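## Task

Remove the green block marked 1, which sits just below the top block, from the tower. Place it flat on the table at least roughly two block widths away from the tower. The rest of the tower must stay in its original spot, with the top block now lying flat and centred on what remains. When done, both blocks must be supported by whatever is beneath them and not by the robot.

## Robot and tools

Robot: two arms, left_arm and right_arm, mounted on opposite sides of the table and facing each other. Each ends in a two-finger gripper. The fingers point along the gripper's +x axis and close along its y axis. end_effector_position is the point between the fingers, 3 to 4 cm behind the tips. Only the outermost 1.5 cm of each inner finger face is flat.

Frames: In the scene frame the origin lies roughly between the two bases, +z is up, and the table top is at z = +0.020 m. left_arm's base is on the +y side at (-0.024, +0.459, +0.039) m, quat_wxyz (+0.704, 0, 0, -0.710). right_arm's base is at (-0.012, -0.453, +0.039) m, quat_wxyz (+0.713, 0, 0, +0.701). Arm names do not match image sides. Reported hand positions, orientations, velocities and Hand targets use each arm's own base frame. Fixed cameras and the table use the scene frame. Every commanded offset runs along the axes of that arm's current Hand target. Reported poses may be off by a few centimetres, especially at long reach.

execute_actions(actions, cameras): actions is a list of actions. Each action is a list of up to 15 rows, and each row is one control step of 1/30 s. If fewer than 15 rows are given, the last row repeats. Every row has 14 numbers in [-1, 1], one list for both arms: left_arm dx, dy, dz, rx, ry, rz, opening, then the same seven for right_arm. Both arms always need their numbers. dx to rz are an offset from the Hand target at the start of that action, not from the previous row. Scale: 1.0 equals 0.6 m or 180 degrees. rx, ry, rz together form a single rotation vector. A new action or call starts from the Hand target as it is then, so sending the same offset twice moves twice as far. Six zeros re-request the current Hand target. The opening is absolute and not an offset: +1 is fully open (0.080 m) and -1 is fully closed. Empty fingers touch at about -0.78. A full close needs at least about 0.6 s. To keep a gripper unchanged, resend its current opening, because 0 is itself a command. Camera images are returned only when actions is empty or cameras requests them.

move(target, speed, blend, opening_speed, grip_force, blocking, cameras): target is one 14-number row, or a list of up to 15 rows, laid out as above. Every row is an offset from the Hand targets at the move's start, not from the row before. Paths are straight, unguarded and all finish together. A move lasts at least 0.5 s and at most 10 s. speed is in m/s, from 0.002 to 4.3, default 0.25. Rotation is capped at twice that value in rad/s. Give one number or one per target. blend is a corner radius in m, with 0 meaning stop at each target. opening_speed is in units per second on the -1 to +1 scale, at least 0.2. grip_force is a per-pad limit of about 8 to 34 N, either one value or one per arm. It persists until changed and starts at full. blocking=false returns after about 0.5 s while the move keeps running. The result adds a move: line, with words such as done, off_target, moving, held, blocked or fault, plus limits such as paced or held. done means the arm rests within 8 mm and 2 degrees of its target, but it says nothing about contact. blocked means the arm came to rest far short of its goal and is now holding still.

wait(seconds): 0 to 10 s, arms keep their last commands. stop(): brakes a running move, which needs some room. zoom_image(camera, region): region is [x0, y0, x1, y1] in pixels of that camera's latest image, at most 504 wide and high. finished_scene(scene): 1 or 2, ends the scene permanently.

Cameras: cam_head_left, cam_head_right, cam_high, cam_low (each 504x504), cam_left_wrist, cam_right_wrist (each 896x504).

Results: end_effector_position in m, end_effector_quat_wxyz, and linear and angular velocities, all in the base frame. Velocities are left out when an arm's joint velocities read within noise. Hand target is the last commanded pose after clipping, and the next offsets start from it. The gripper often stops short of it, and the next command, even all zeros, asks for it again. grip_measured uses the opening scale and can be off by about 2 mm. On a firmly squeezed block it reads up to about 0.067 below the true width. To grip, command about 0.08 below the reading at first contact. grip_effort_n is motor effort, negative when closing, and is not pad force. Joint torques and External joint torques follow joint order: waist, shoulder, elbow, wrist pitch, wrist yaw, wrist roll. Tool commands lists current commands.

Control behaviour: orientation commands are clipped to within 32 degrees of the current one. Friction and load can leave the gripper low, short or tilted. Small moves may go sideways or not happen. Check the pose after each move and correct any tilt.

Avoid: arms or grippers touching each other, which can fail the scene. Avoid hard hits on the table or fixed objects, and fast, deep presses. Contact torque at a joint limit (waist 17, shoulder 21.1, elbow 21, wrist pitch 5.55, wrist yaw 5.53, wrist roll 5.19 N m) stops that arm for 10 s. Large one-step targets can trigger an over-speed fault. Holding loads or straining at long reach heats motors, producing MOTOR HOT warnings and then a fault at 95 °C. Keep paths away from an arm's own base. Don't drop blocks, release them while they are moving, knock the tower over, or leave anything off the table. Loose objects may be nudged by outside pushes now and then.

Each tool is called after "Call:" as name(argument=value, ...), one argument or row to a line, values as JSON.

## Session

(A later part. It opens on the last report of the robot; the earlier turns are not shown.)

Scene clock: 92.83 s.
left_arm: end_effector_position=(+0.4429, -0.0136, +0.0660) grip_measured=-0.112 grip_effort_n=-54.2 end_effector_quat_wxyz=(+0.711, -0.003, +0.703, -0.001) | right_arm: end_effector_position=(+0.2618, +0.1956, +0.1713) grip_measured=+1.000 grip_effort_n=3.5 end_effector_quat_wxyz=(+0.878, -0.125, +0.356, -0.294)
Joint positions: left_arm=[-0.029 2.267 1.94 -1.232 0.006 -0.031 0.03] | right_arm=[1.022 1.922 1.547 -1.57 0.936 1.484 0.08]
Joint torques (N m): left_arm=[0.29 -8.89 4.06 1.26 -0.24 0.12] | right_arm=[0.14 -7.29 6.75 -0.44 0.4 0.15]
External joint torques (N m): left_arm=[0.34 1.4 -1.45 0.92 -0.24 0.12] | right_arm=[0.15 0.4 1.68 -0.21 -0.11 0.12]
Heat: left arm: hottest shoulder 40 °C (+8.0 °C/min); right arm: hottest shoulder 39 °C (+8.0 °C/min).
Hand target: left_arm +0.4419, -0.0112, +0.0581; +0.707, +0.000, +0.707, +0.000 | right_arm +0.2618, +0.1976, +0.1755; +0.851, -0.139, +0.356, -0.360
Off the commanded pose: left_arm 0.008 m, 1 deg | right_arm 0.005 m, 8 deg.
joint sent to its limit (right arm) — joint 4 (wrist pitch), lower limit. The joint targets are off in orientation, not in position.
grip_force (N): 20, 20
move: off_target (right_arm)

Contact confirmed; release and retreat.

Call:
move(
  target=[
    [-0.005,0,0,0,0,0,0.35,0,0,0,0,0,0,1],
    [-0.14,0,0,0,0,0,0.35,0,0,0,0,0,0,1],
    [-0.16,0,-0.15,0,0,0,0.35,0,0,0,0,0,0,1],
  ],
  speed=[0.1,0.1,0.2],
  blend=[0,0.02,0],
  opening_speed=0.6,
  cameras=["all"],
)

Call:
zoom_image(
  camera="cam_low",
  region=[215, 225, 285, 275],
)

Call:
zoom_image(
  camera="cam_head_right",
  region=[190, 190, 290, 260],
)

Scene clock: 102.17 s.
left_arm: end_effector_position=(+0.3533, -0.0112, +0.1514) grip_measured=+0.347 grip_effort_n=16.0 end_effector_quat_wxyz=(+0.704, -0.003, +0.711, -0.001) | right_arm: end_effector_position=(+0.2618, +0.1956, +0.1713) grip_measured=+1.000 grip_effort_n=3.5 end_effector_quat_wxyz=(+0.878, -0.125, +0.356, -0.294)
Joint positions: left_arm=[-0.029 1.894 1.716 -1.403 0.006 -0.031 0.051] | right_arm=[1.022 1.922 1.547 -1.57 0.936 1.484 0.08]
Joint torques (N m): left_arm=[-0.37 -9.03 4.98 0.63 -0.22 -0.07] | right_arm=[0.15 -7.29 6.75 -0.44 0.4 0.15]
External joint torques (N m): left_arm=[-0.38 -1.18 -0.52 0.31 -0.21 -0.07] | right_arm=[0.16 0.37 1.68 -0.22 -0.11 0.12]
Heat: left arm: hottest shoulder 40 °C (+3.0 °C/min); right arm: hottest shoulder 39 °C (+6.1 °C/min).
Hand target: left_arm +0.3519, -0.0114, +0.1540; +0.707, +0.000, +0.707, +0.000 | right_arm +0.2618, +0.1976, +0.1755; +0.851, -0.139, +0.356, -0.360
Off the commanded pose: left_arm 0.003 m, 1 deg | right_arm 0.005 m, 8 deg.
joint sent to its limit (right arm) — joint 4 (wrist pitch), lower limit. The joint targets are off in orientation, not in position.
grip_force (N): 20, 20
move: off_target (right_arm)

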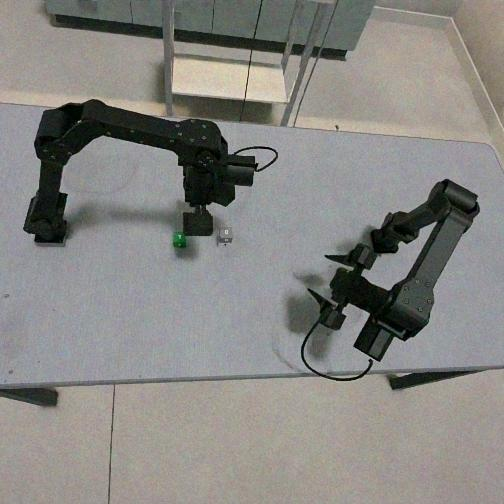

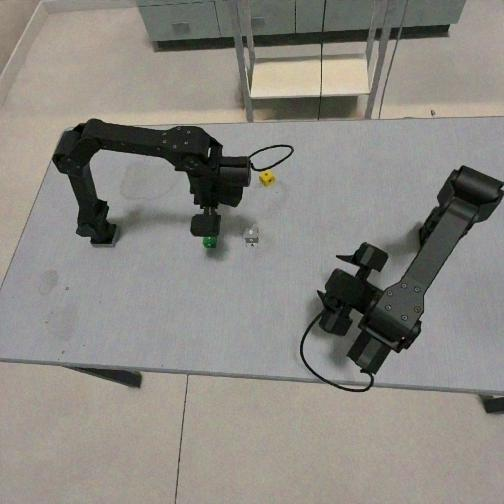

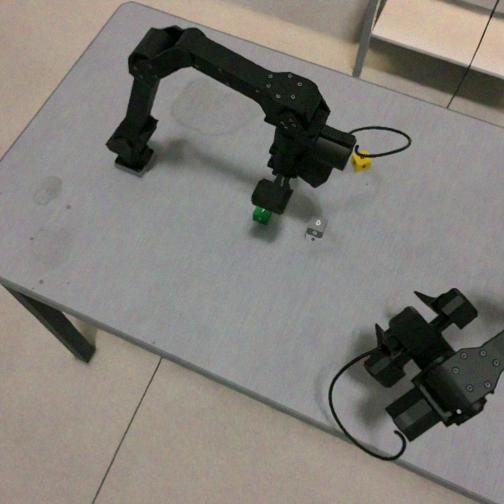

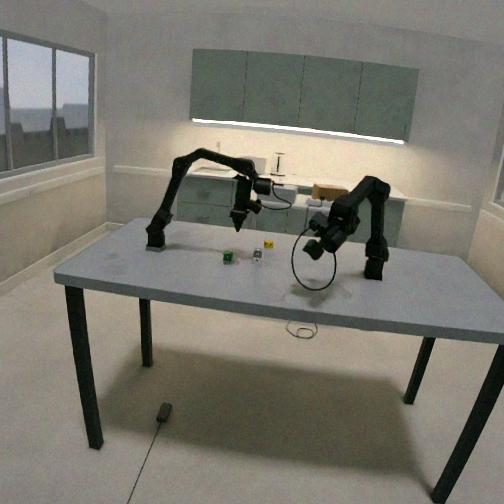

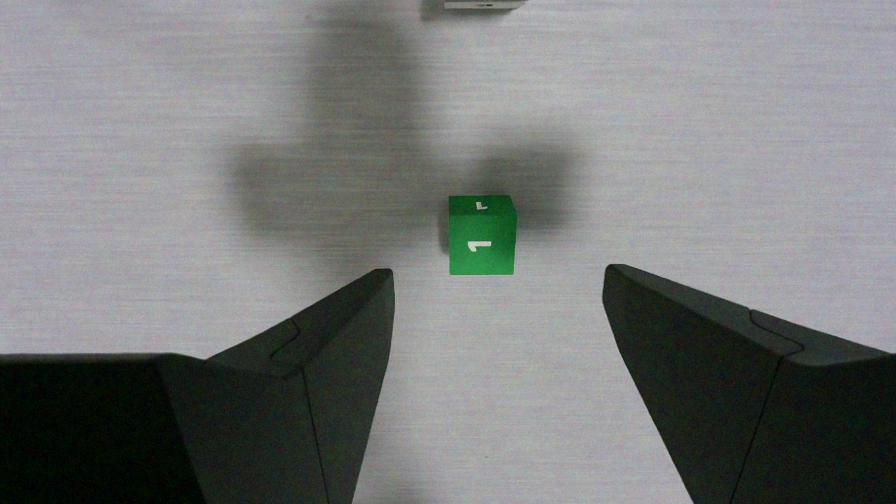

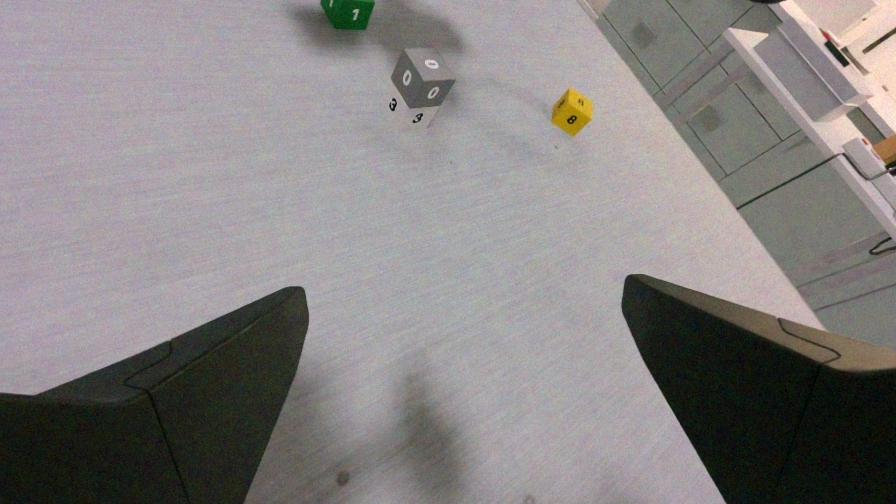

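Scaled by 7.200.

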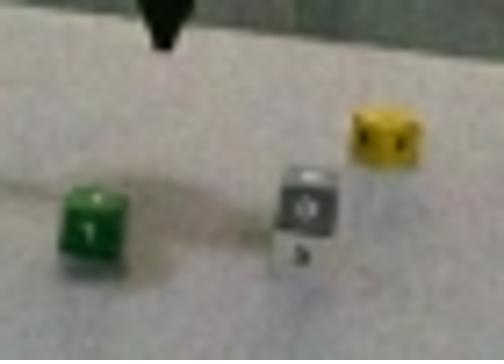

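Scaled by 5.040.

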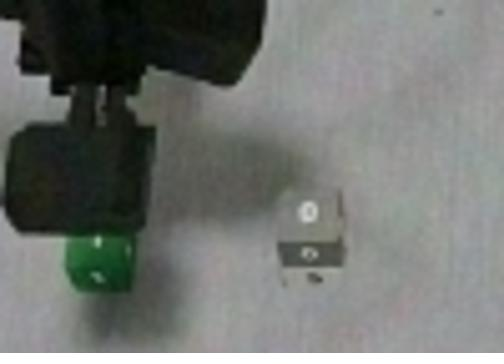

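Call:
finished_scene(
  scene=2,
)

The scene is finished: the task was done.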